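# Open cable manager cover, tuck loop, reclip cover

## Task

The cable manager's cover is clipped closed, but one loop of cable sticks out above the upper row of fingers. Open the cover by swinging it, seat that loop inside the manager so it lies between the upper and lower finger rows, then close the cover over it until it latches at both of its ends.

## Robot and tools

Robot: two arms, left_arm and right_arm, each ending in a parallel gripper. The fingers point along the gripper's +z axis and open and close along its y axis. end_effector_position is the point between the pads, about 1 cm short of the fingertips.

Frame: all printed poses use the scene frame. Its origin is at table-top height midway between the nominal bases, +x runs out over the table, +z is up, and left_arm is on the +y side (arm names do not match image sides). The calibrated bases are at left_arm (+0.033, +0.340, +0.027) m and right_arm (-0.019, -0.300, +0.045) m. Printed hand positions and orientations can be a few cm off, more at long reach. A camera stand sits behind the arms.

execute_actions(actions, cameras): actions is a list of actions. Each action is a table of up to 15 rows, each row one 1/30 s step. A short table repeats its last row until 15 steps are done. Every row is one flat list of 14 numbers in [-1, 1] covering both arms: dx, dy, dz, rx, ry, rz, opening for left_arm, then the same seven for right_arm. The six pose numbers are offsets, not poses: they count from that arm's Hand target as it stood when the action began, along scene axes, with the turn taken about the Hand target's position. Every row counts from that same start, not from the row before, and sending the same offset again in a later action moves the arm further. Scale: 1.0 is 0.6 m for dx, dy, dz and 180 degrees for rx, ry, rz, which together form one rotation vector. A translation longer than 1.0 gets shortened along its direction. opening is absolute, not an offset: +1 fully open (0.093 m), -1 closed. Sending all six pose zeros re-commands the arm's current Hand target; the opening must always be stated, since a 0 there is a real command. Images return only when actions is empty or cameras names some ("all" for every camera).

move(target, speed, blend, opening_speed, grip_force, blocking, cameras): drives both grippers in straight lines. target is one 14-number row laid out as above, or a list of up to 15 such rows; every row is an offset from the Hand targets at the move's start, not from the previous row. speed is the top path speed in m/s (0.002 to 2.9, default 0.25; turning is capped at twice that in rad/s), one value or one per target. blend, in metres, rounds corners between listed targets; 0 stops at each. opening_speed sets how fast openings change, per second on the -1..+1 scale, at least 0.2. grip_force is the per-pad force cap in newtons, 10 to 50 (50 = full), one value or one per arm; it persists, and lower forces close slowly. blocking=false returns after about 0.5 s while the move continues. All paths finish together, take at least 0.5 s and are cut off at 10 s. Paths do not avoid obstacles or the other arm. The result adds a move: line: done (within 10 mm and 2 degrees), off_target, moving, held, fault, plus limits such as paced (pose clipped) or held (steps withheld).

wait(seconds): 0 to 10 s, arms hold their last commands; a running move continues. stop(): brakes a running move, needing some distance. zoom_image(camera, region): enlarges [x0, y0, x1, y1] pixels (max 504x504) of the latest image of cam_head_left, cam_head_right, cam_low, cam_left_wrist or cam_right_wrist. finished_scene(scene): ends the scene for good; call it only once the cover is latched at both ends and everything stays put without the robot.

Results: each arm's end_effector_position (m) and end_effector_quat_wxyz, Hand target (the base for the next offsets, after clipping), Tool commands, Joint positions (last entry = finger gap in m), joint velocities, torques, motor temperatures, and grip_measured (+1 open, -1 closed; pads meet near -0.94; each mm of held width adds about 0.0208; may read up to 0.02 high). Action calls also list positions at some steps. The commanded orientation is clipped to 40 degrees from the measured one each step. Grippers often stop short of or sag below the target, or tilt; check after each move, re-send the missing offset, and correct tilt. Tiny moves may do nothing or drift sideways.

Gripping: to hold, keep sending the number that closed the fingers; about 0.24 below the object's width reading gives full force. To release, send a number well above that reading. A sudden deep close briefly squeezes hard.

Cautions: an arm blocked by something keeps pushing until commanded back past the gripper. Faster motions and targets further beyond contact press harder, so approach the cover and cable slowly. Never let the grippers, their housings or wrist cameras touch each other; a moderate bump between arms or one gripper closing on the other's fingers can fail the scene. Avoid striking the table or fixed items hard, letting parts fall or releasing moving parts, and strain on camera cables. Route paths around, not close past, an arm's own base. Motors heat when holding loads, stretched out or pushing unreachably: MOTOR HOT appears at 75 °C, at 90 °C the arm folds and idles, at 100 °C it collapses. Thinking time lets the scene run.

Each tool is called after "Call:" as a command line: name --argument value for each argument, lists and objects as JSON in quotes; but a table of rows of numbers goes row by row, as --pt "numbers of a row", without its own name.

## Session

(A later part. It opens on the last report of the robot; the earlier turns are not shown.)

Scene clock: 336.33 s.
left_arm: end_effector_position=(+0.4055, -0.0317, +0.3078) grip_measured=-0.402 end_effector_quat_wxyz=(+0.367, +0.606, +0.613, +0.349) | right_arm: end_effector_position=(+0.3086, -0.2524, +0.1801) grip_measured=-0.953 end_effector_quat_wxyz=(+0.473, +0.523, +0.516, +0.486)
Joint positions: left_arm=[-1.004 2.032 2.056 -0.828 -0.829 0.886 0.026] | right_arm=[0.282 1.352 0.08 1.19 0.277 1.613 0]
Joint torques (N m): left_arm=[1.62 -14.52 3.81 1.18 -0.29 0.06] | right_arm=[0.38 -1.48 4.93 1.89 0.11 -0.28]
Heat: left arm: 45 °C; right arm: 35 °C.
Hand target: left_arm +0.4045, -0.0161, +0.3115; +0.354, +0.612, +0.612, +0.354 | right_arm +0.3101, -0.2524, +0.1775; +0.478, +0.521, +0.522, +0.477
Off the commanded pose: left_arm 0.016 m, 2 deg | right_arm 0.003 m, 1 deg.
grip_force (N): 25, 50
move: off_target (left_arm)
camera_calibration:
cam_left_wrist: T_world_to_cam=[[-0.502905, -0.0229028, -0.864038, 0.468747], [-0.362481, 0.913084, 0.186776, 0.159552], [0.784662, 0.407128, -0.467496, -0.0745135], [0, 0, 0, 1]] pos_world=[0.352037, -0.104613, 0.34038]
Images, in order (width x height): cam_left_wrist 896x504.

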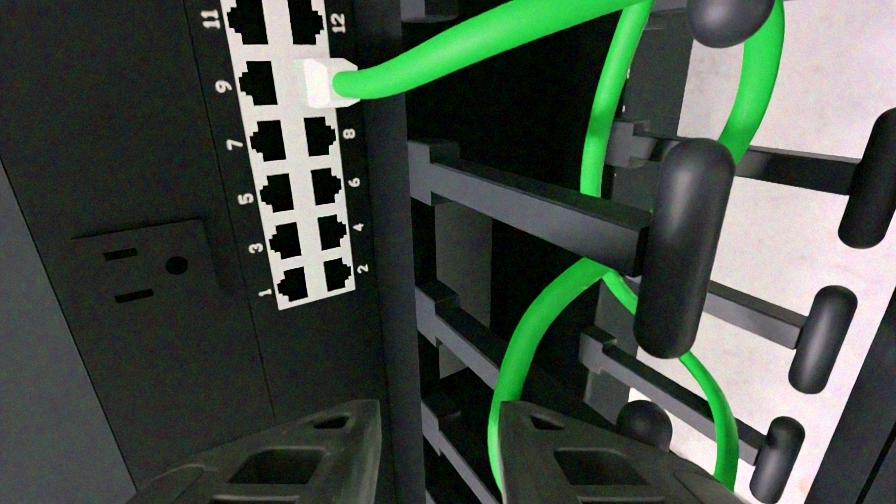

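Call:
move --pt "-0.015 0.0 0.025 0 0 0 -0.4 0 0 0 0 0 0 -1" --pt "-0.02 0.02 0.02 0 0 0 -0.4 0 0 0 0 0 0 -1" --speed 0.08 --cameras '["cam_left_wrist"]'

Scene clock: 340.60 s.
left_arm: end_effector_position=(+0.3959, -0.0148, +0.3055) grip_measured=-0.402 end_effector_quat_wxyz=(+0.341, +0.620, +0.610, +0.356) | right_arm: end_effector_position=(+0.3086, -0.2524, +0.1801) grip_measured=-0.953 end_effector_quat_wxyz=(+0.473, +0.523, +0.516, +0.486)
Joint positions: left_arm=[-1.003 1.987 2.012 -0.89 -0.829 0.886 0.026] | right_arm=[0.282 1.352 0.08 1.19 0.277 1.613 0]
Joint torques (N m): left_arm=[0.77 -15.35 4.36 1.41 -0.36 -0.04] | right_arm=[0.28 -1.48 4.92 1.89 0.1 -0.24]
Heat: left arm: 46 °C; right arm: 35 °C.
Hand target: left_arm +0.3925, -0.0041, +0.3236; +0.354, +0.612, +0.612, +0.354 | right_arm +0.3101, -0.2524, +0.1775; +0.478, +0.521, +0.522, +0.477
Off the commanded pose: left_arm 0.021 m, 2 deg | right_arm 0.003 m, 1 deg.
grip_force (N): 25, 50
move: off_target (left_arm)
camera_calibration:
cam_left_wrist: T_world_to_cam=[[-0.530128, 0.0211965, -0.847652, 0.468741], [-0.35658, 0.901419, 0.245549, 0.120542], [0.769295, 0.432429, -0.47031, -0.0675909], [0, 0, 0, 1]] pos_world=[0.343473, -0.089366, 0.335942]
Images, in order (width x height): cam_left_wrist 896x504.

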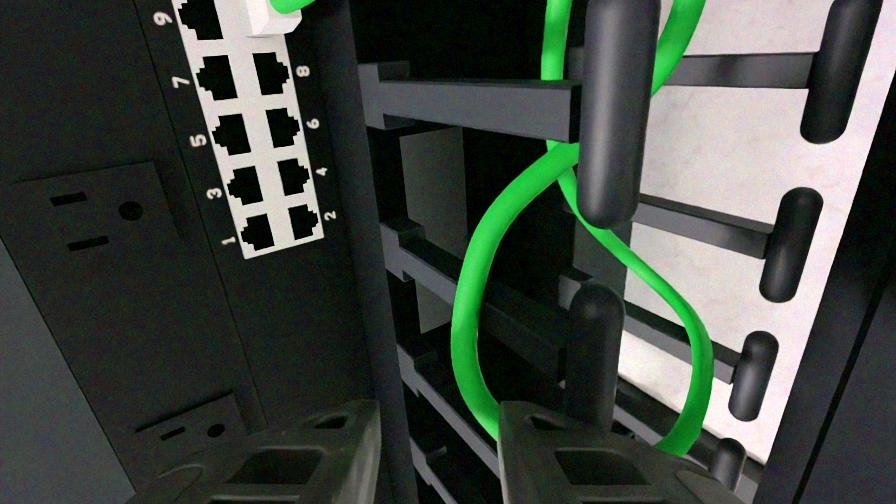

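Call:
move --pt "0.01 0.0 -0.025 0 0 0 -0.4 0 0 0 0 0 0 -1" --speed 0.08 --cameras '["cam_left_wrist"]'

Scene clock: 345.47 s.
left_arm: end_effector_position=(+0.3959, -0.0141, +0.3046) grip_measured=-0.402 end_effector_quat_wxyz=(+0.355, +0.613, +0.611, +0.353) | right_arm: end_effector_position=(+0.3086, -0.2524, +0.1801) grip_measured=-0.953 end_effector_quat_wxyz=(+0.473, +0.523, +0.516, +0.486)
Joint positions: left_arm=[-1.003 1.956 1.946 -0.82 -0.829 0.893 0.026] | right_arm=[0.282 1.352 0.08 1.19 0.277 1.613 0]
Joint torques (N m): left_arm=[1.7 -13.09 3.86 1.5 -0.27 0.04] | right_arm=[0.31 -1.37 4.96 1.91 0.1 -0.23]
Heat: left arm: 46 °C; right arm: 35 °C.
Hand target: left_arm +0.3985, -0.0041, +0.3084; +0.354, +0.612, +0.612, +0.354 | right_arm +0.3101, -0.2524, +0.1775; +0.478, +0.521, +0.522, +0.477
Off the commanded pose: left_arm 0.011 m, 0 deg | right_arm 0.003 m, 1 deg.
grip_force (N): 25, 50
move: off_target (left_arm)
camera_calibration:
cam_left_wrist: T_world_to_cam=[[-0.514518, 0.00131745, -0.857479, 0.464497], [-0.358721, 0.907957, 0.216641, 0.129936], [0.778839, 0.419061, -0.466688, -0.0733721], [0, 0, 0, 1]] pos_world=[0.342748, -0.0878404, 0.335905]
Images, in order (width x height): cam_left_wrist 896x504.

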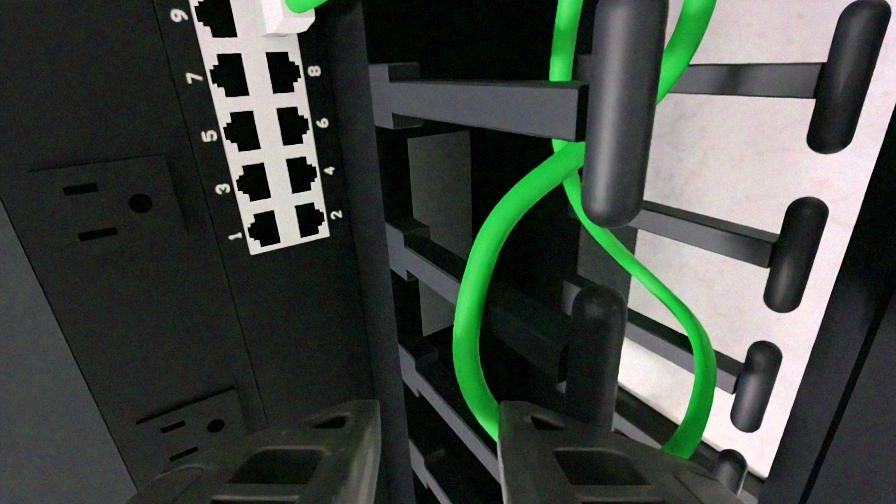

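Call:
move --pt "-0.05 0.0 0.05 0 0 0 -0.3 0 0 0 0 0 0 -1" --pt "-0.13 0 0.09 -0.422 0.0221 0.2682 -0.1 0 0 0 0 0 0 -1" --pt "-0.09 0 0.06 -0.422 0.0221 0.2682 -0.1 0 0 0 0 0 0 -1" --speed 0.12 --cameras '["cam_left_wrist"]'

Scene clock: 364.47 s.
left_arm: end_effector_position=(+0.3439, -0.0043, +0.3381) grip_measured=-0.102 end_effector_quat_wxyz=(+0.455, +0.005, +0.890, +0.010) | right_arm: end_effector_position=(+0.3086, -0.2524, +0.1801) grip_measured=-0.953 end_effector_quat_wxyz=(+0.473, +0.523, +0.516, +0.486)
Joint positions: left_arm=[-1.087 1.989 2.238 -1.279 -0.819 -0.856 0.04] | right_arm=[0.282 1.352 0.08 1.19 0.277 1.613 0]
Joint torques (N m): left_arm=[0.39 -11.85 3.97 1.41 -0.47 0.01] | right_arm=[0.42 -1.39 5.03 1.84 0.11 -0.23]
Heat: left arm: 46 °C; right arm: 36 °C.
Hand target: left_arm +0.3445, -0.0041, +0.3445; +0.462, +0.000, +0.887, +0.000 | right_arm +0.3101, -0.2524, +0.1775; +0.478, +0.521, +0.522, +0.477
Off the commanded pose: left_arm 0.006 m, 2 deg | right_arm 0.003 m, 1 deg.
grip_force (N): 25, 50
move: done
camera_calibration:
cam_left_wrist: T_world_to_cam=[[-0.0134167, -0.99985, -0.0109926, 0.00358438], [-0.873344, 0.0170712, -0.486805, 0.506146], [0.486919, 0.00306902, -0.873442, 0.214739], [0, 0, 0, 1]] pos_world=[0.337527, -0.00571571, 0.433996]
Images, in order (width x height): cam_left_wrist 896x504.

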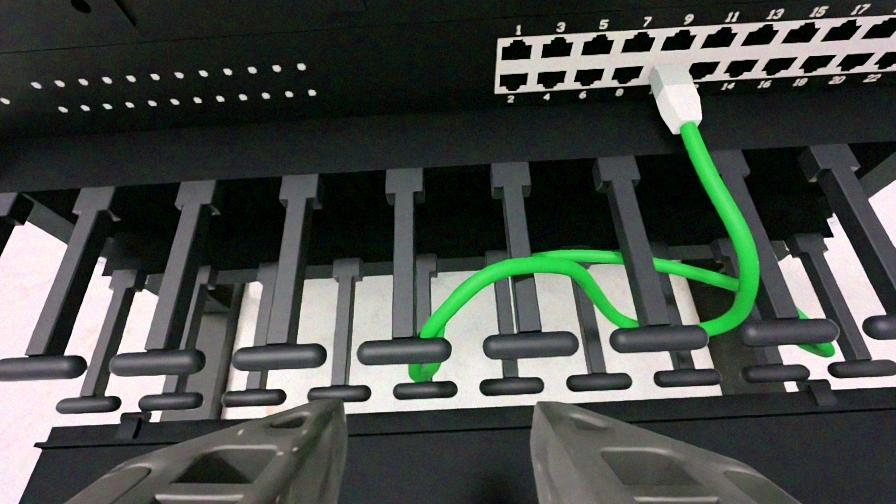

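Call:
move --pt "0.06 0 -0.05 0 0 0 -0.4 0 0 0 0 0 0 -1" --pt "0.087 0.0 -0.078 0 0 0 -0.4 0 0 0 0 0 0 -1" --speed 0.08 --cameras '["cam_left_wrist"]'

Scene clock: 373.73 s.
left_arm: end_effector_position=(+0.3940, -0.0051, +0.2931) grip_measured=-0.398 end_effector_quat_wxyz=(+0.457, +0.006, +0.890, +0.012) | right_arm: end_effector_position=(+0.3086, -0.2524, +0.1801) grip_measured=-0.953 end_effector_quat_wxyz=(+0.473, +0.523, +0.516, +0.486)
Joint positions: left_arm=[-0.98 1.989 2.027 -0.976 -0.764 -0.725 0.026] | right_arm=[0.282 1.352 0.08 1.19 0.277 1.613 0]
Joint torques (N m): left_arm=[1.01 -12.36 3.96 1.63 -0.32 -0.01] | right_arm=[0.28 -1.46 4.97 1.89 0.11 -0.25]
Heat: left arm: 47 °C; right arm: 36 °C.
Hand target: left_arm +0.3968, -0.0040, +0.2976; +0.462, +0.000, +0.887, +0.000 | right_arm +0.3101, -0.2524, +0.1775; +0.478, +0.521, +0.522, +0.477
Off the commanded pose: left_arm 0.005 m, 2 deg | right_arm 0.003 m, 1 deg.
grip_force (N): 25, 50
move: done
camera_calibration:
cam_left_wrist: T_world_to_cam=[[-0.014024, -0.999801, -0.0141645, 0.00421566], [-0.871501, 0.0191666, -0.490019, 0.528206], [0.490193, 0.0054723, -0.871596, 0.149278], [0, 0, 0, 1]] pos_world=[0.387216, -0.00672598, 0.389001]
Images, in order (width x height): cam_left_wrist 896x504.

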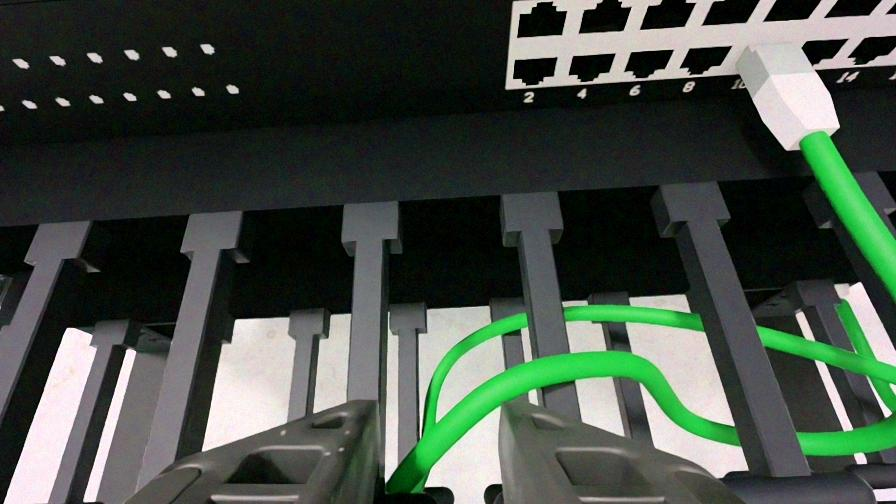

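Call:
move --pt "0.0 0 -0.012 0 0 0 -0.4 0 0 0 0 0 0 -1" --pt "0 0.0 -0.012 0 0 0 -1 0 0 0 0 0 0 -1" --speed 0.08 --grip_force '[40,50]' --opening_speed 0.5 --cameras '["cam_left_wrist"]'

Scene clock: 379.50 s.
left_arm: end_effector_position=(+0.3961, -0.0052, +0.2920) grip_measured=-0.975 end_effector_quat_wxyz=(+0.465, +0.001, +0.885, +0.006) | right_arm: end_effector_position=(+0.3086, -0.2524, +0.1801) grip_measured=-0.953 end_effector_quat_wxyz=(+0.473, +0.523, +0.516, +0.486)
Joint positions: left_arm=[-0.979 1.973 1.983 -0.923 -0.772 -0.72 0] | right_arm=[0.282 1.352 0.08 1.19 0.277 1.613 0]
Joint torques (N m): left_arm=[0.81 -11.58 4.08 1.46 -0.22 -0.05] | right_arm=[0.39 -1.42 4.98 1.86 0.1 -0.26]
Heat: left arm: 47 °C; right arm: 36 °C.
Hand target: left_arm +0.3967, -0.0041, +0.2905; +0.462, +0.000, +0.887, -0.001 | right_arm +0.3101, -0.2524, +0.1775; +0.478, +0.521, +0.522, +0.477
Off the commanded pose: left_arm 0.002 m, 1 deg | right_arm 0.003 m, 1 deg.
grip_force (N): 40, 50
move: done
camera_calibration:
cam_left_wrist: T_world_to_cam=[[-0.010409, -0.999946, -0.000620412, -0.00120626], [-0.861807, 0.00928568, -0.507151, 0.53059], [0.507129, -0.00474425, -0.861857, 0.137637], [0, 0, 0, 1]] pos_world=[0.387454, -0.00548009, 0.387711]
Images, in order (width x height): cam_left_wrist 896x504.

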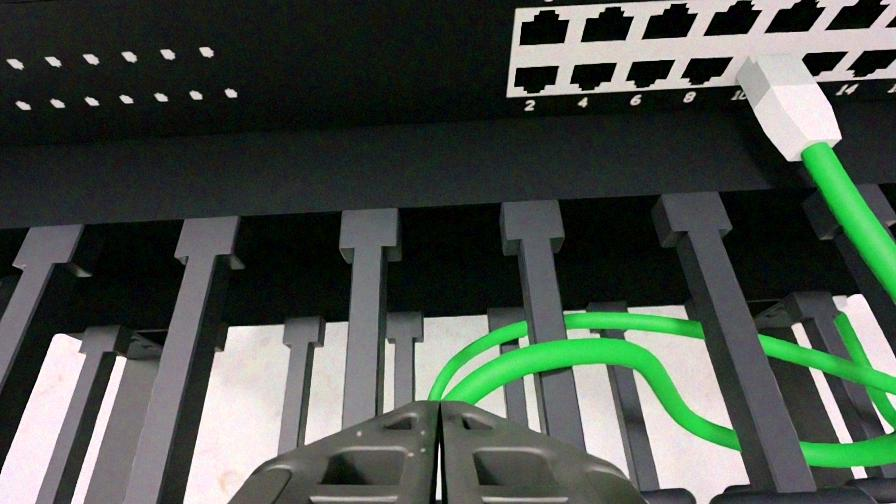

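Call:
move --pt "0.0 -0.01 0.02 0 0 0 -0.5 0 0 0 0 0 0 -1" --pt "0.028 -0.015 0.015 0 0 0 -0.5 0 0 0 0 0 0 -1" --pt "0.03 -0.015 -0.01 0 0 0 -0.5 0 0 0 0 0 0 -1" --speed 0.08 --cameras '["cam_left_wrist"]'

Scene clock: 392.87 s.
left_arm: end_effector_position=(+0.4097, -0.0115, +0.2937) grip_measured=-0.502 end_effector_quat_wxyz=(+0.467, +0.000, +0.884, +0.006) | right_arm: end_effector_position=(+0.3086, -0.2524, +0.1801) grip_measured=-0.953 end_effector_quat_wxyz=(+0.473, +0.523, +0.516, +0.486)
Joint positions: left_arm=[-0.961 2.028 2.064 -0.931 -0.763 -0.7 0.021] | right_arm=[0.282 1.352 0.08 1.19 0.277 1.613 0]
Joint torques (N m): left_arm=[1.28 -10.82 3.45 1.7 -0.13 -0.03] | right_arm=[0.35 -1.51 4.81 1.89 0.11 -0.22]
Heat: left arm: 48 °C; right arm: 36 °C.
Hand target: left_arm +0.4147, -0.0131, +0.2844; +0.462, +0.000, +0.887, +0.000 | right_arm +0.3101, -0.2524, +0.1775; +0.478, +0.521, +0.522, +0.477
Off the commanded pose: left_arm 0.011 m, 1 deg | right_arm 0.003 m, 1 deg.
grip_force (N): 40, 50
move: off_target (left_arm)
camera_calibration:
cam_left_wrist: T_world_to_cam=[[-0.00918131, -0.999957, 0.00158402, -0.00850908], [-0.85993, 0.00708717, -0.510363, 0.543434], [0.51033, -0.00604795, -0.859957, 0.130299], [0, 0, 0, 1]] pos_world=[0.400742, -0.0115721, 0.389413]
Images, in order (width x height): cam_left_wrist 896x504.

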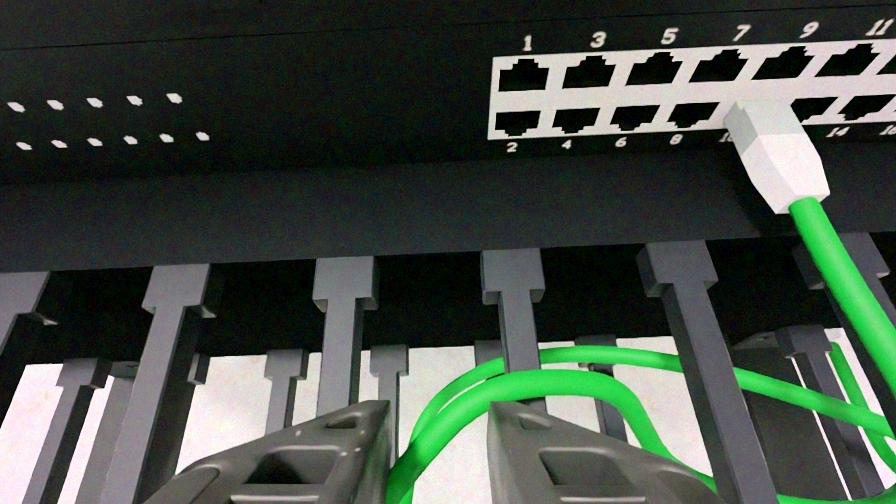

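Call:
move --pt "0.0 0.0 0.06 0 0.0 0 -0.5 0 0 0 0 0 0 -1" --pt "0.0 0 0.05 0 0.11 0 -0.5 0 0 0 0 0 0 -1" --speed 0.1 --cameras '["cam_left_wrist"]'

Scene clock: 399.70 s.
left_arm: end_effector_position=(+0.4125, -0.0135, +0.3049) grip_measured=-0.502 end_effector_quat_wxyz=(+0.348, +0.017, +0.937, -0.037) | right_arm: end_effector_position=(+0.3086, -0.2524, +0.1801) grip_measured=-0.953 end_effector_quat_wxyz=(+0.473, +0.523, +0.516, +0.486)
Joint positions: left_arm=[-0.882 2.352 2.835 -1.499 -0.477 -0.725 0.021] | right_arm=[0.282 1.352 0.08 1.19 0.277 1.613 0]
Joint torques (N m): left_arm=[0.64 -12.22 6.75 1.25 -0.28 0.01] | right_arm=[0.32 -1.48 5.05 1.87 0.1 -0.24]
Heat: left arm: 47 °C; right arm: 36 °C.
Hand target: left_arm +0.4146, -0.0131, +0.3145; +0.302, +0.000, +0.953, +0.000 | right_arm +0.3101, -0.2524, +0.1775; +0.478, +0.521, +0.522, +0.477
Off the commanded pose: left_arm 0.010 m, 7 deg | right_arm 0.003 m, 1 deg.
elbow stopped short (left arm): the move would have taken joint 3 (elbow) straighter than the controller allows.
grip_force (N): 40, 50
move: off_target (left_arm)
camera_calibration:
cam_left_wrist: T_world_to_cam=[[-0.0694663, -0.99501, 0.071617, -0.0069809], [-0.960841, 0.0474305, -0.273011, 0.521336], [0.268252, -0.0877776, -0.959342, 0.267602], [0, 0, 0, 1]] pos_world=[0.428651, -0.00818386, 0.399552]
Images, in order (width x height): cam_left_wrist 896x504.

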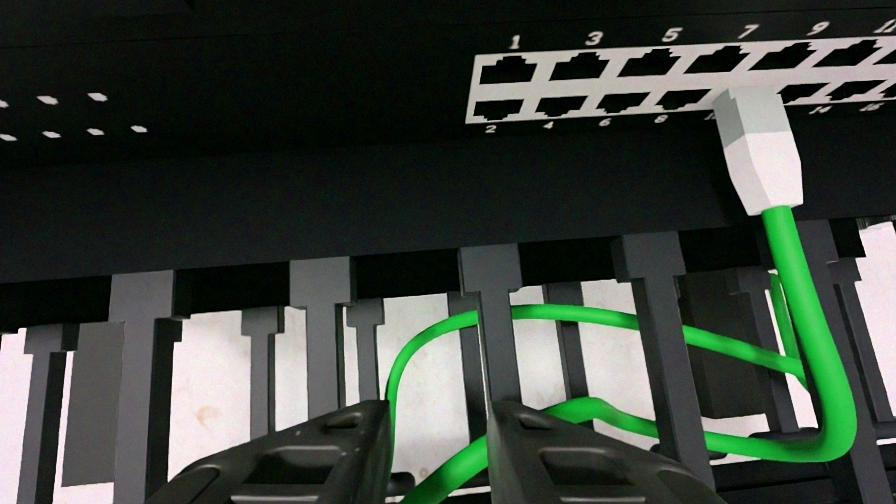

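Call:
move --pt "-0.009 0.0 -0.032 0 0.0 0 -0.5 0 0 0 0 0 0 -1" --speed 0.1 --cameras '["cam_left_wrist"]'

Scene clock: 408.60 s.
left_arm: end_effector_position=(+0.4109, -0.0117, +0.3014) grip_measured=-0.502 end_effector_quat_wxyz=(+0.341, +0.009, +0.939, -0.034) | right_arm: end_effector_position=(+0.3086, -0.2524, +0.1801) grip_measured=-0.953 end_effector_quat_wxyz=(+0.473, +0.523, +0.516, +0.486)
Joint positions: left_arm=[-0.882 2.36 2.844 -1.52 -0.477 -0.749 0.021] | right_arm=[0.282 1.352 0.08 1.19 0.277 1.613 0]
Joint torques (N m): left_arm=[-0.03 -10.41 6.04 1 -0.28 -0.14] | right_arm=[0.32 -1.52 4.97 1.9 0.14 -0.23]
Heat: left arm: 46 °C; right arm: 36 °C.
Hand target: left_arm +0.4093, -0.0131, +0.2953; +0.302, +0.000, +0.953, +0.000 | right_arm +0.3101, -0.2524, +0.1775; +0.478, +0.521, +0.522, +0.477
Off the commanded pose: left_arm 0.006 m, 6 deg | right_arm 0.003 m, 1 deg.
elbow stopped short (left arm): the move would have taken joint 3 (elbow) straighter than the controller allows.
grip_force (N): 40, 50
move: off_target (left_arm)
camera_calibration:
cam_left_wrist: T_world_to_cam=[[-0.0509784, -0.996072, 0.0723943, -0.0128466], [-0.965265, 0.0305427, -0.259481, 0.516272], [0.256251, -0.0831076, -0.963031, 0.270849], [0, 0, 0, 1]] pos_world=[0.428279, -0.00605482, 0.395729]
Images, in order (width x height): cam_left_wrist 896x504.

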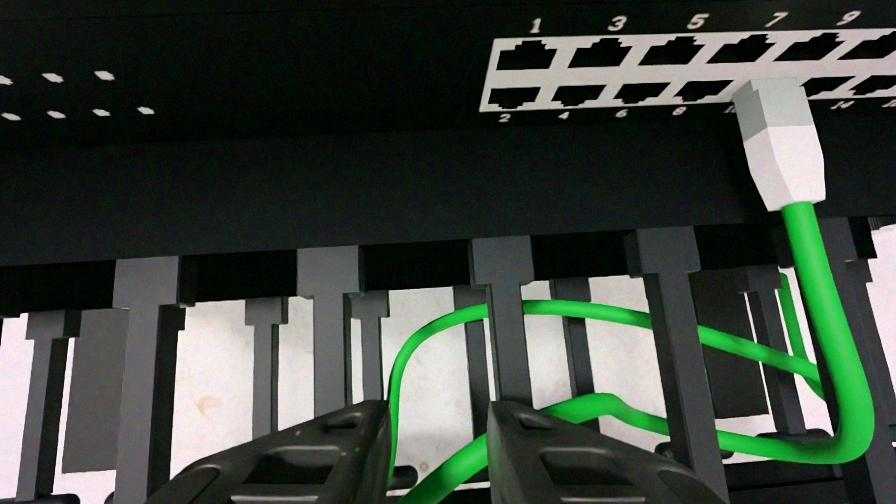

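Call:
move --pt "-0.01 0.0 0.0 0 -0.055 0 -0.5 0 0 0 0 0 0 -1" --pt "-0.01 0.0 -0.012 0 -0.055 0 -0.5 0 0 0 0 0 0 -1" --speed 0.1 --cameras '["cam_left_wrist"]'

Scene clock: 412.33 s.
left_arm: end_effector_position=(+0.4102, -0.0107, +0.2981) grip_measured=-0.502 end_effector_quat_wxyz=(+0.402, -0.013, +0.916, +0.000) | right_arm: end_effector_position=(+0.3086, -0.2524, +0.1801) grip_measured=-0.953 end_effector_quat_wxyz=(+0.473, +0.523, +0.516, +0.486)
Joint positions: left_arm=[-0.93 2.187 2.438 -1.267 -0.648 -0.786 0.021] | right_arm=[0.282 1.352 0.08 1.19 0.277 1.613 0]
Joint torques (N m): left_arm=[-0.1 -12.45 2.78 1.16 -0.06 -0.03] | right_arm=[0.27 -1.36 4.82 1.86 0.11 -0.24]
Heat: left arm: 47 °C; right arm: 36 °C.
Hand target: left_arm +0.4033, -0.0131, +0.2882; +0.384, +0.000, +0.923, -0.001 | right_arm +0.3101, -0.2524, +0.1775; +0.478, +0.521, +0.522, +0.477
Off the commanded pose: left_arm 0.012 m, 3 deg | right_arm 0.003 m, 1 deg.
grip_force (N): 40, 50
move: off_target (left_arm)
camera_calibration:
cam_left_wrist: T_world_to_cam=[[0.0111507, -0.999659, 0.0236179, -0.0226173], [-0.924573, -0.0193032, -0.380516, 0.533537], [0.380842, -0.0175934, -0.924473, 0.206057], [0, 0, 0, 1]] pos_world=[0.415071, -0.00868531, 0.394047]
Images, in order (width x height): cam_left_wrist 896x504.

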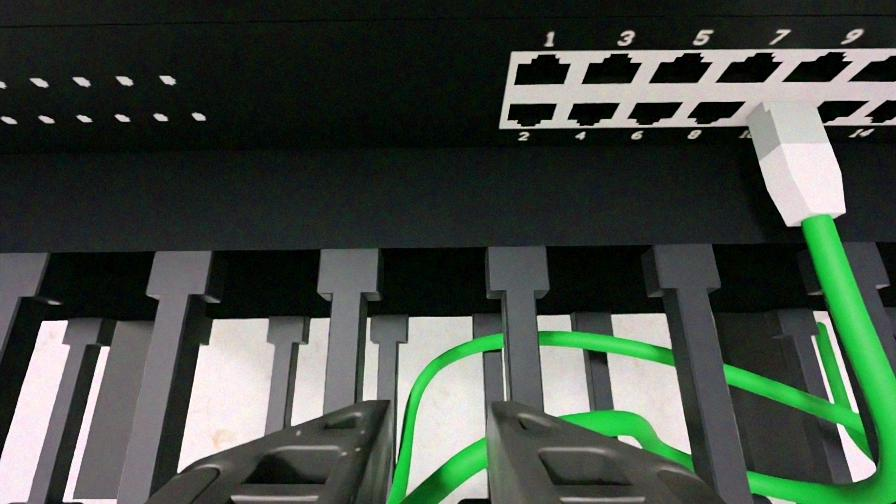

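Call:
move --pt "-0.0 0.0 0.03 0 0 0 -0.72 0 0 0 0 0 0 -1" --pt "-0.0 0.004 0.02 0 0 0 -0.72 0 0 0 0 0 0 -1" --pt "0.0 0.004 -0.01 0 0 0 -0.72 0 0 0 0 0 0 -1" --speed 0.1 --cameras '["cam_left_wrist"]'

Scene clock: 418.63 s.
left_arm: end_effector_position=(+0.4071, -0.0095, +0.2948) grip_measured=-0.718 end_effector_quat_wxyz=(+0.401, -0.011, +0.916, -0.003) | right_arm: end_effector_position=(+0.3086, -0.2524, +0.1801) grip_measured=-0.953 end_effector_quat_wxyz=(+0.473, +0.523, +0.516, +0.486)
Joint positions: left_arm=[-0.932 2.146 2.355 -1.22 -0.643 -0.784 0.011] | right_arm=[0.282 1.352 0.08 1.19 0.277 1.613 0]
Joint torques (N m): left_arm=[0.35 -11.71 2.71 1.19 -0.07 0] | right_arm=[0.38 -1.47 5.03 1.89 0.07 -0.25]
Heat: left arm: 48 °C; right arm: 36 °C.
Hand target: left_arm +0.4034, -0.0107, +0.2822; +0.384, +0.000, +0.924, -0.001 | right_arm +0.3101, -0.2524, +0.1775; +0.478, +0.521, +0.522, +0.477
Off the commanded pose: left_arm 0.013 m, 3 deg | right_arm 0.003 m, 1 deg.
grip_force (N): 40, 50
move: off_target (left_arm)
camera_calibration:
cam_left_wrist: T_world_to_cam=[[0.00494493, -0.999575, 0.0287235, -0.0203393], [-0.924876, -0.0154936, -0.379952, 0.529512], [0.380236, -0.0246869, -0.92456, 0.204497], [0, 0, 0, 1]] pos_world=[0.412077, -0.00707818, 0.390843]
Images, in order (width x height): cam_left_wrist 896x504.

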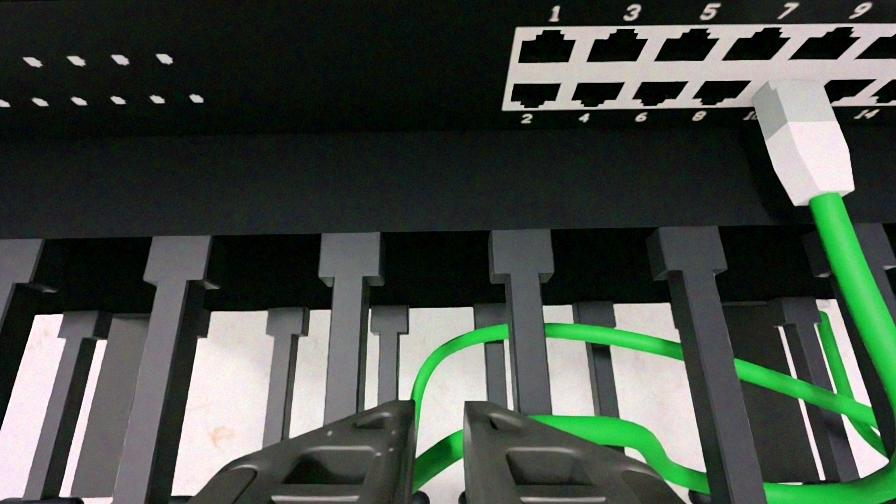

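Call:
move --pt "-0.08 0.0 0.09 0 0 0 -0.72 0 0 0 0 0 0 -1" --pt "-0.17 0.015 0.06 0 -0.139 0 -0.3 0 0 0 0 0 0 -1" --pt "-0.17 0.015 -0.03 0 -0.139 0 -0.3 0 0 0 0 0 0 -1" --speed 0.12 --cameras '["cam_left_wrist"]'

Scene clock: 437.50 s.
left_arm: end_effector_position=(+0.3018, -0.0059, +0.2463) grip_measured=-0.302 end_effector_quat_wxyz=(+0.559, +0.018, +0.829, +0.017) | right_arm: end_effector_position=(+0.3086, -0.2524, +0.1801) grip_measured=-0.953 end_effector_quat_wxyz=(+0.473, +0.523, +0.516, +0.486)
Joint positions: left_arm=[-1.239 1.764 1.401 -0.57 -1.084 -0.821 0.031] | right_arm=[0.282 1.352 0.08 1.19 0.277 1.613 0]
Joint torques (N m): left_arm=[0.08 -12.6 4.49 1.48 -0.76 -0.04] | right_arm=[0.25 -1.46 5.03 1.9 0.07 -0.24]
Heat: left arm: 48 °C; right arm: 37 °C.
Hand target: left_arm +0.3013, -0.0016, +0.2641; +0.574, +0.000, +0.819, +0.000 | right_arm +0.3101, -0.2524, +0.1775; +0.478, +0.521, +0.522, +0.477
Off the commanded pose: left_arm 0.018 m, 4 deg | right_arm 0.003 m, 1 deg.
grip_force (N): 40, 50
move: off_target (left_arm); target 2's new opening was sent with left_arm's hand 0.021 m and 4 deg from that target
camera_calibration:
cam_left_wrist: T_world_to_cam=[[-0.0286541, -0.99877, -0.0404719, 0.0122967], [-0.731577, 0.0485445, -0.680028, 0.429735], [0.681156, 0.0101227, -0.732068, 0.0617565], [0, 0, 0, 1]] pos_world=[0.272671, -0.00920483, 0.33794]
Images, in order (width x height): cam_left_wrist 896x504.

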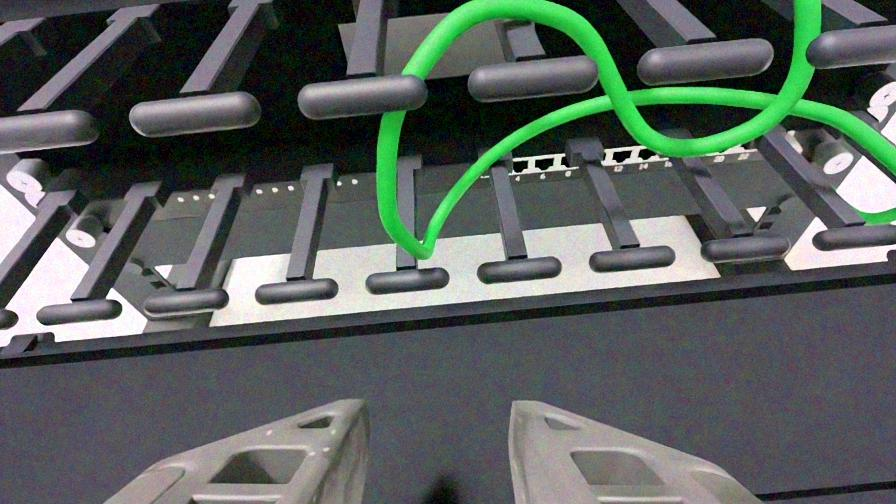

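Call:
move --pt "0.05 0.023 0.0 0 0 0 -0.3 0 0 0 0 0 0 -1" --pt "0.14 0.023 0.003 0 0 0 -0.3 0 0 0 0 0 0 -1" --pt "0.14 0.023 0.003 0 0 0 -1 0 0 0 0 0 0 -1" --speed 0.1 --blend '[0.01,0,0]' --opening_speed 0.5 --cameras '["cam_left_wrist"]'

Scene clock: 444.10 s.
left_arm: end_effector_position=(+0.3782, +0.0124, +0.2512) grip_measured=-0.919 end_effector_quat_wxyz=(+0.558, +0.022, +0.830, +0.001) | right_arm: end_effector_position=(+0.3086, -0.2524, +0.1801) grip_measured=-0.953 end_effector_quat_wxyz=(+0.473, +0.523, +0.516, +0.486)
Joint positions: left_arm=[-1.024 1.752 1.351 -0.26 -0.908 -0.521 0.001] | right_arm=[0.282 1.352 0.08 1.19 0.277 1.613 0]
Joint torques (N m): left_arm=[0.7 -8.5 8.08 1.77 -0.72 -0.07] | right_arm=[0.32 -1.36 4.97 1.87 0.09 -0.26]
Heat: left arm: 47 °C; right arm: 37 °C.
Hand target: left_arm +0.3852, +0.0121, +0.2659; +0.574, +0.000, +0.819, +0.000 | right_arm +0.3101, -0.2524, +0.1775; +0.478, +0.521, +0.522, +0.477
Off the commanded pose: left_arm 0.016 m, 3 deg | right_arm 0.003 m, 1 deg.
grip_force (N): 40, 50
move: off_target (left_arm); target 3's new opening was sent with left_arm's hand 0.017 m and 3 deg from that target
camera_calibration:
cam_left_wrist: T_world_to_cam=[[-0.0520382, -0.99848, -0.018137, 0.036234], [-0.7321, 0.0504948, -0.679323, 0.487934], [0.679207, -0.0220727, -0.733615, 0.0145954], [0, 0, 0, 1]] pos_world=[0.349189, 0.011863, 0.34283]
Images, in order (width x height): cam_left_wrist 896x504.

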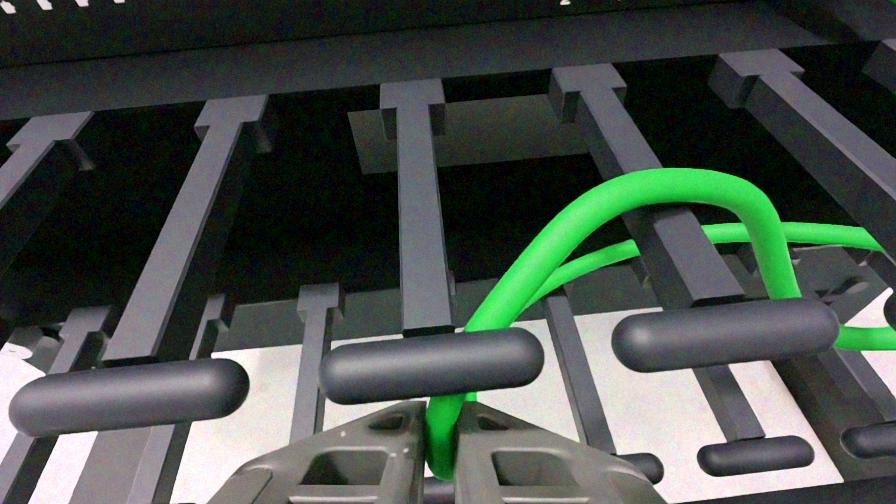

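Call:
move --pt "0.0 -0.02 0.0 0 0 0 -1 0 0 0 0 0 0 -1" --pt "-0.08 -0.04 0.0 0 0 0 -1 0 0 0 0 0 0 -1" --pt "-0.1 -0.04 0.1 0 0.05 0 -1 0 0 0 0 0 0 -1" --speed 0.06 --blend '[0.005,0.01,0]' --cameras '["cam_left_wrist"]'

Scene clock: 450.10 s.
left_arm: end_effector_position=(+0.3244, -0.0021, +0.3136) grip_measured=-0.926 end_effector_quat_wxyz=(+0.499, +0.018, +0.866, +0.028) | right_arm: end_effector_position=(+0.3086, -0.2524, +0.1801) grip_measured=-0.953 end_effector_quat_wxyz=(+0.473, +0.523, +0.516, +0.486)
Joint positions: left_arm=[-1.156 1.857 1.885 -1.049 -0.943 -0.846 0.001] | right_arm=[0.282 1.352 0.08 1.19 0.277 1.613 0]
Joint torques (N m): left_arm=[-0.29 -8.87 8.14 1.37 -0.51 -0.26] | right_arm=[0.24 -1.46 5.09 1.88 0.09 -0.22]
Heat: left arm: 46 °C; right arm: 37 °C.
Hand target: left_arm +0.3254, -0.0118, +0.3260; +0.508, +0.000, +0.861, -0.001 | right_arm +0.3101, -0.2524, +0.1775; +0.478, +0.521, +0.522, +0.477
Off the commanded pose: left_arm 0.016 m, 4 deg | right_arm 0.003 m, 1 deg.
grip_force (N): 40, 50
move: off_target (left_arm)
camera_calibration:
cam_left_wrist: T_world_to_cam=[[-0.0200088, -0.998235, -0.0559116, 0.0215474], [-0.819818, 0.0483908, -0.570576, 0.48611], [0.572275, 0.0344208, -0.819339, 0.158206], [0, 0, 0, 1]] pos_world=[0.308415, -0.00745945, 0.408192]
Images, in order (width x height): cam_left_wrist 896x504.

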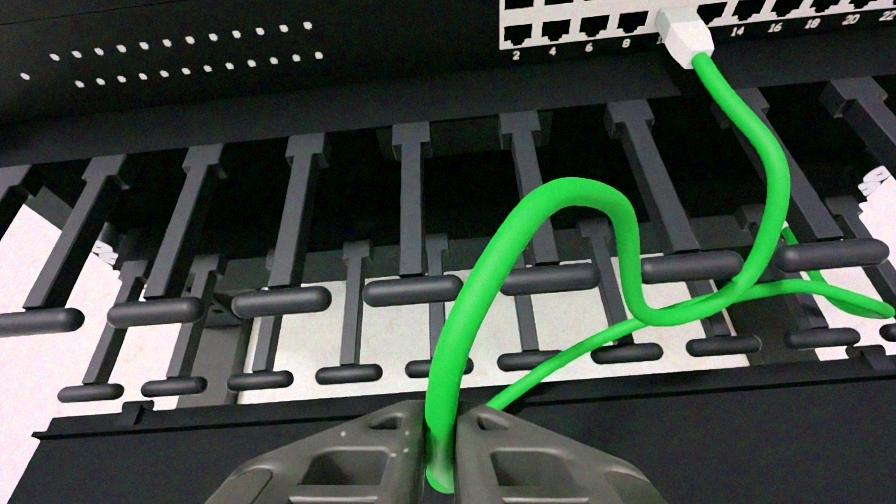

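Call:
move --pt "-0.04 -0.07 -0.01 0 0.02 0 -1 0 0 0 0 0 0 -1" --pt "-0.05 -0.1 -0.09 0 0 0 -1 0 0 0 0 0 0 -1" --speed 0.06 --blend '[0.01,0]' --cameras '["cam_left_wrist"]'

Scene clock: 454.90 s.
left_arm: end_effector_position=(+0.2933, -0.0664, +0.2714) grip_measured=-0.926 end_effector_quat_wxyz=(+0.499, +0.013, +0.866, +0.015) | right_arm: end_effector_position=(+0.3086, -0.2524, +0.1801) grip_measured=-0.953 end_effector_quat_wxyz=(+0.473, +0.523, +0.516, +0.486)
Joint positions: left_arm=[-1.28 2.075 2.041 -1.122 -0.992 -1.042 0.001] | right_arm=[0.282 1.352 0.08 1.19 0.277 1.613 0]
Joint torques (N m): left_arm=[0.17 -11.28 4.15 1.38 -0.68 -0.15] | right_arm=[0.31 -1.43 4.92 1.93 0.1 -0.23]
Heat: left arm: 47 °C; right arm: 37 °C.
Hand target: left_arm +0.2954, -0.0718, +0.2720; +0.508, +0.000, +0.861, -0.001 | right_arm +0.3101, -0.2524, +0.1775; +0.478, +0.521, +0.522, +0.477
Off the commanded pose: left_arm 0.006 m, 3 deg | right_arm 0.003 m, 1 deg.
grip_force (N): 40, 50
move: off_target (left_arm)
camera_calibration:
cam_left_wrist: T_world_to_cam=[[-0.0228921, -0.999333, -0.028436, -0.0522688], [-0.819356, 0.0350515, -0.572212, 0.439092], [0.572827, 0.0102001, -0.819613, 0.142035], [0, 0, 0, 1]] pos_world=[0.277214, -0.0690735, 0.366181]
Images, in order (width x height): cam_left_wrist 896x504.

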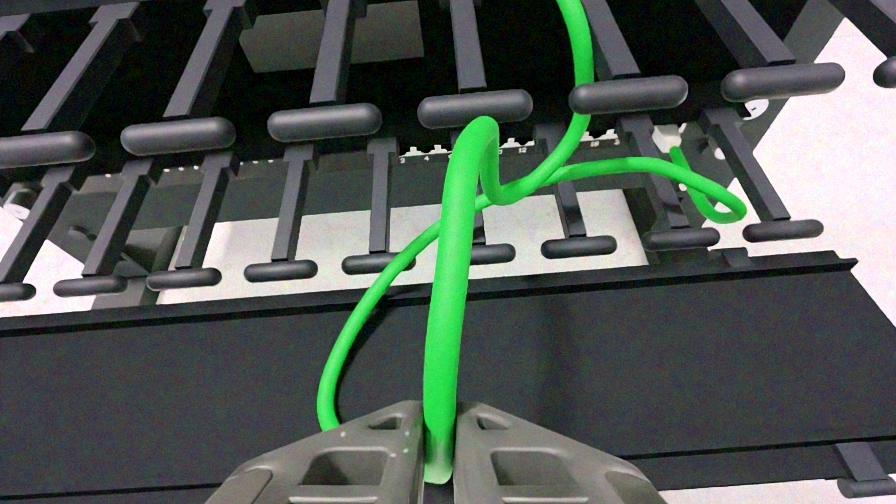

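Call:
move --pt "0.0 -0.01 -0.045 0 -0.06 0 -1 0 0 0 0 0 0 -1" --speed 0.06 --cameras '["cam_left_wrist","cam_low"]'

Scene clock: 460.20 s.
left_arm: end_effector_position=(+0.2950, -0.0779, +0.2358) grip_measured=-0.926 end_effector_quat_wxyz=(+0.589, +0.013, +0.807, +0.028) | right_arm: end_effector_position=(+0.3084, -0.2524, +0.1790) grip_measured=-0.953 end_effector_quat_wxyz=(+0.473, +0.523, +0.518, +0.484)
Joint positions: left_arm=[-1.317 2.06 1.723 -0.666 -1.202 -0.908 0.001] | right_arm=[0.282 1.355 0.079 1.19 0.277 1.611 0]
Joint torques (N m): left_arm=[0.59 -14.45 4.01 1.39 -0.3 -0.08] | right_arm=[0.39 -1.51 5.08 1.87 0.08 -0.23]
Heat: left arm: 48 °C; right arm: 37 °C.
Hand target: left_arm +0.2953, -0.0779, +0.2448; +0.587, +0.000, +0.809, -0.001 | right_arm +0.3101, -0.2524, +0.1775; +0.478, +0.521, +0.522, +0.477
Off the commanded pose: left_arm 0.009 m, 4 deg | right_arm 0.002 m, 1 deg.
grip_force (N): 40, 50
move: off_target (left_arm)
camera_calibration:
cam_left_wrist: T_world_to_cam=[[-0.00660092, -0.998535, -0.0536975, -0.0635674], [-0.678857, 0.0439033, -0.732957, 0.41764], [0.734241, 0.0316147, -0.678152, 0.0326599], [0, 0, 0, 1]] pos_world=[0.259118, -0.0828426, 0.324847]
Images, in order (width x height): cam_low 896x504, cam_left_wrist 896x504.

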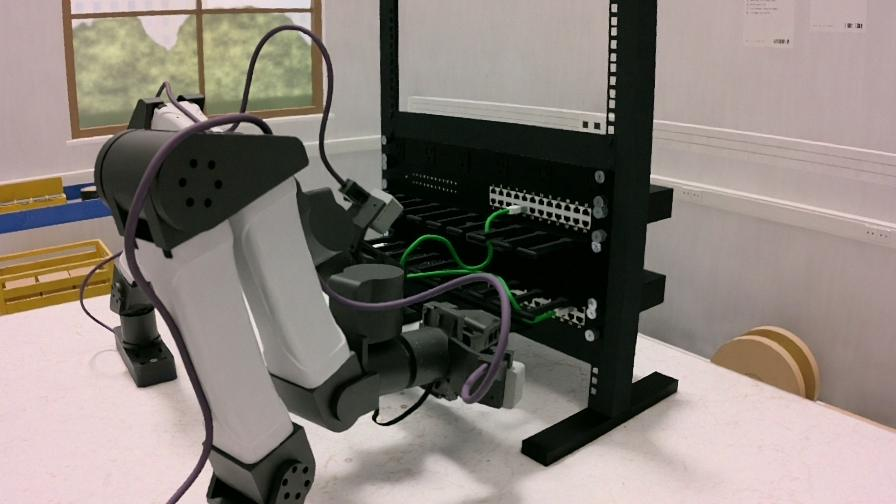

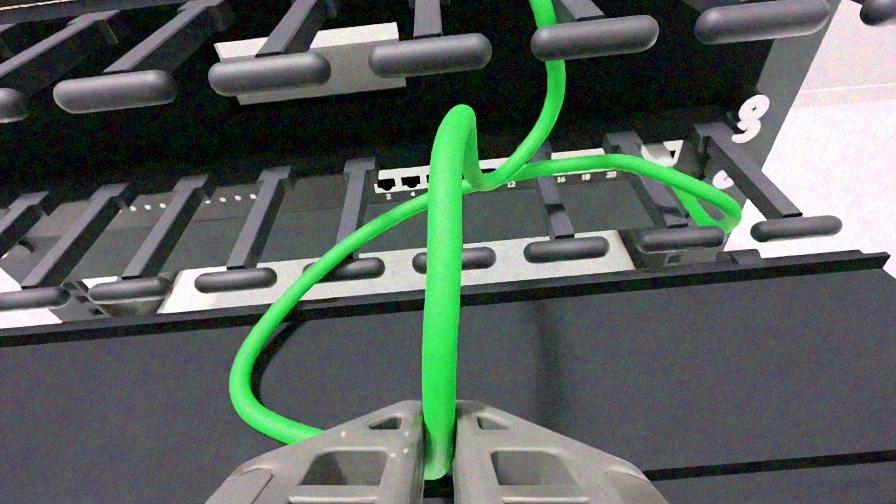

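Call:
move --pt "0.0 0.0 0.012 0 0 0 -1 0 0 0 0 0 0 -1" --pt "0.10 0.02 0.02 0 0 0 -1 0 0 0 0 0 0 -1" --pt "0.18 0.03 0.02 0 0 0 -1 0 0 0 0 0 0 -1" --speed 0.06 --cameras '["cam_left_wrist","cam_low"]'

Scene clock: 466.70 s.
left_arm: end_effector_position=(+0.3977, -0.0540, +0.2442) grip_measured=-0.926 end_effector_quat_wxyz=(+0.580, +0.014, +0.814, +0.030) | right_arm: end_effector_position=(+0.3085, -0.2524, +0.1800) grip_measured=-0.953 end_effector_quat_wxyz=(+0.474, +0.522, +0.516, +0.486)
Joint positions: left_arm=[-1.078 2.047 1.688 -0.319 -1.027 -0.534 0.001] | right_arm=[0.282 1.355 0.079 1.194 0.277 1.611 0]
Joint torques (N m): left_arm=[0.98 -12.46 6.61 1.92 -0.12 -0.05] | right_arm=[0.34 -1.48 5.03 1.86 0.11 -0.23]
Motor temperatures (°C): left_arm=[24 49 37 35 23 23 29] | right_arm=[25 31 34 37 27 24 29]
Heat: left arm: 49 °C; right arm: 37 °C.
Hand target: left_arm +0.4034, -0.0598, +0.2567; +0.587, +0.000, +0.810, +0.000 | right_arm +0.3101, -0.2524, +0.1775; +0.478, +0.521, +0.522, +0.477
Off the commanded pose: left_arm 0.015 m, 4 deg | right_arm 0.003 m, 1 deg.
grip_force (N): 40, 50
move: off_target (left_arm)
camera_calibration:
cam_left_wrist: T_world_to_cam=[[-0.00561474, -0.998229, -0.0592237, -0.0375355], [-0.694832, 0.0464866, -0.717669, 0.495201], [0.719151, 0.037121, -0.693862, -0.0276959], [0, 0, 0, 1]] pos_world=[0.363788, -0.0594611, 0.33395]
Images, in order (width x height): cam_low 896x504, cam_left_wrist 896x504.

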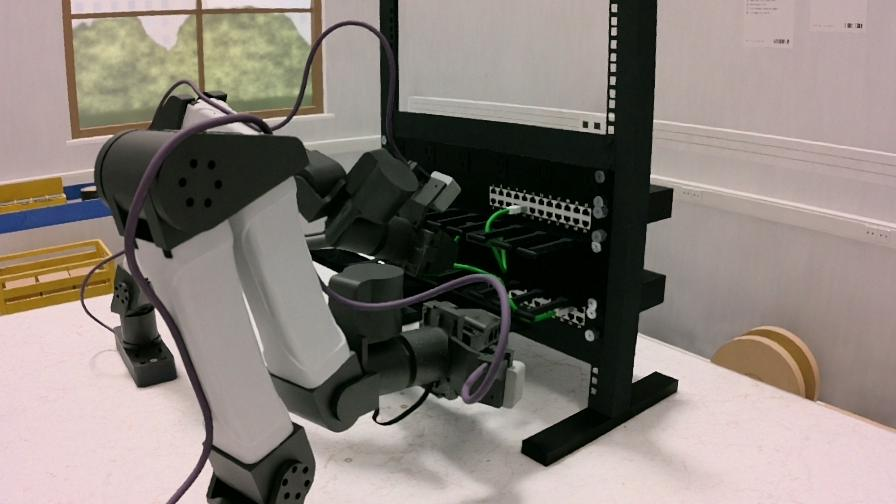

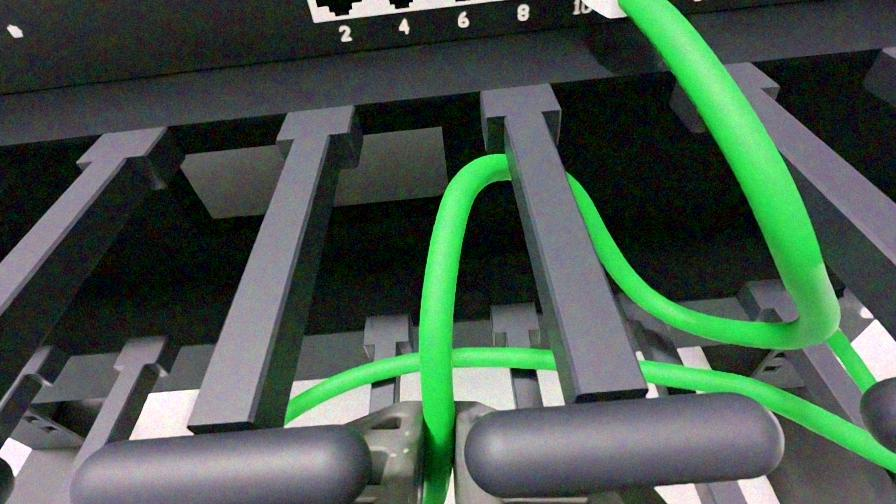

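Call:
move --pt "0.04 0.02 0.0 0 0 0 -1 0 0 0 0 0 0 -1" --pt "0.04 0.02 0.0 0 0 0 -0.6 0 0 0 0 0 0 -1" --pt "-0.18 0.02 0.0 0 0 0 -0.6 0 0 0 0 0 0 -1" --speed 0.06 --opening_speed 0.3 --cameras '["cam_left_wrist","cam_low"]'

Scene clock: 475.33 s.
left_arm: end_effector_position=(+0.2982, -0.0537, +0.2351) grip_measured=-0.602 end_effector_quat_wxyz=(+0.576, +0.022, +0.817, +0.017) | right_arm: end_effector_position=(+0.3085, -0.2524, +0.1800) grip_measured=-0.953 end_effector_quat_wxyz=(+0.474, +0.522, +0.516, +0.486)
Joint positions: left_arm=[-1.289 1.94 1.559 -0.564 -1.144 -0.843 0.016] | right_arm=[0.282 1.355 0.079 1.194 0.277 1.611 0]
Joint torques (N m): left_arm=[-0.2 -14.45 5.37 1.13 -0.75 -0.26] | right_arm=[0.34 -1.52 5.2 1.86 0.11 -0.24]
Heat: left arm: 51 °C; right arm: 37 °C.
Hand target: left_arm +0.2952, -0.0479, +0.2570; +0.587, +0.000, +0.809, -0.001 | right_arm +0.3101, -0.2524, +0.1775; +0.478, +0.521, +0.522, +0.477
Off the commanded pose: left_arm 0.023 m, 4 deg | right_arm 0.003 m, 1 deg.
grip_force (N): 40, 50
move: off_target (left_arm); target 2's new opening was sent with left_arm's hand 0.030 m and 5 deg from that target
camera_calibration:
cam_left_wrist: T_world_to_cam=[[-0.0333525, -0.998361, -0.0465176, -0.0330499], [-0.701483, 0.0565369, -0.71044, 0.420356], [0.711905, 0.00893638, -0.702219, 0.0402237], [0, 0, 0, 1]] pos_world=[0.265135, -0.0571208, 0.325346]
Images, in order (width x height): cam_low 896x504, cam_left_wrist 896x504.

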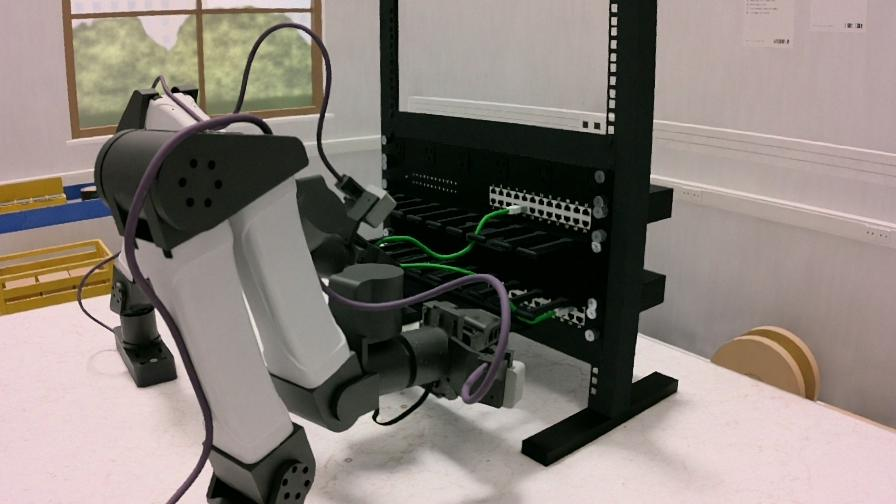

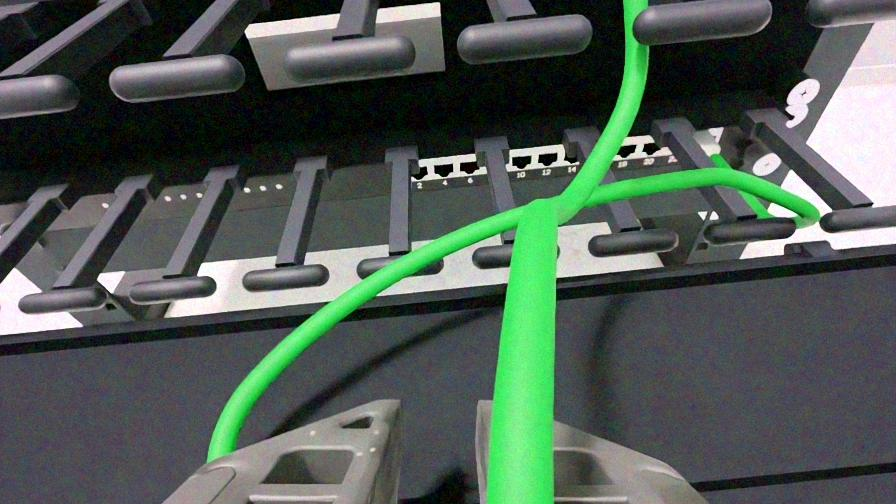

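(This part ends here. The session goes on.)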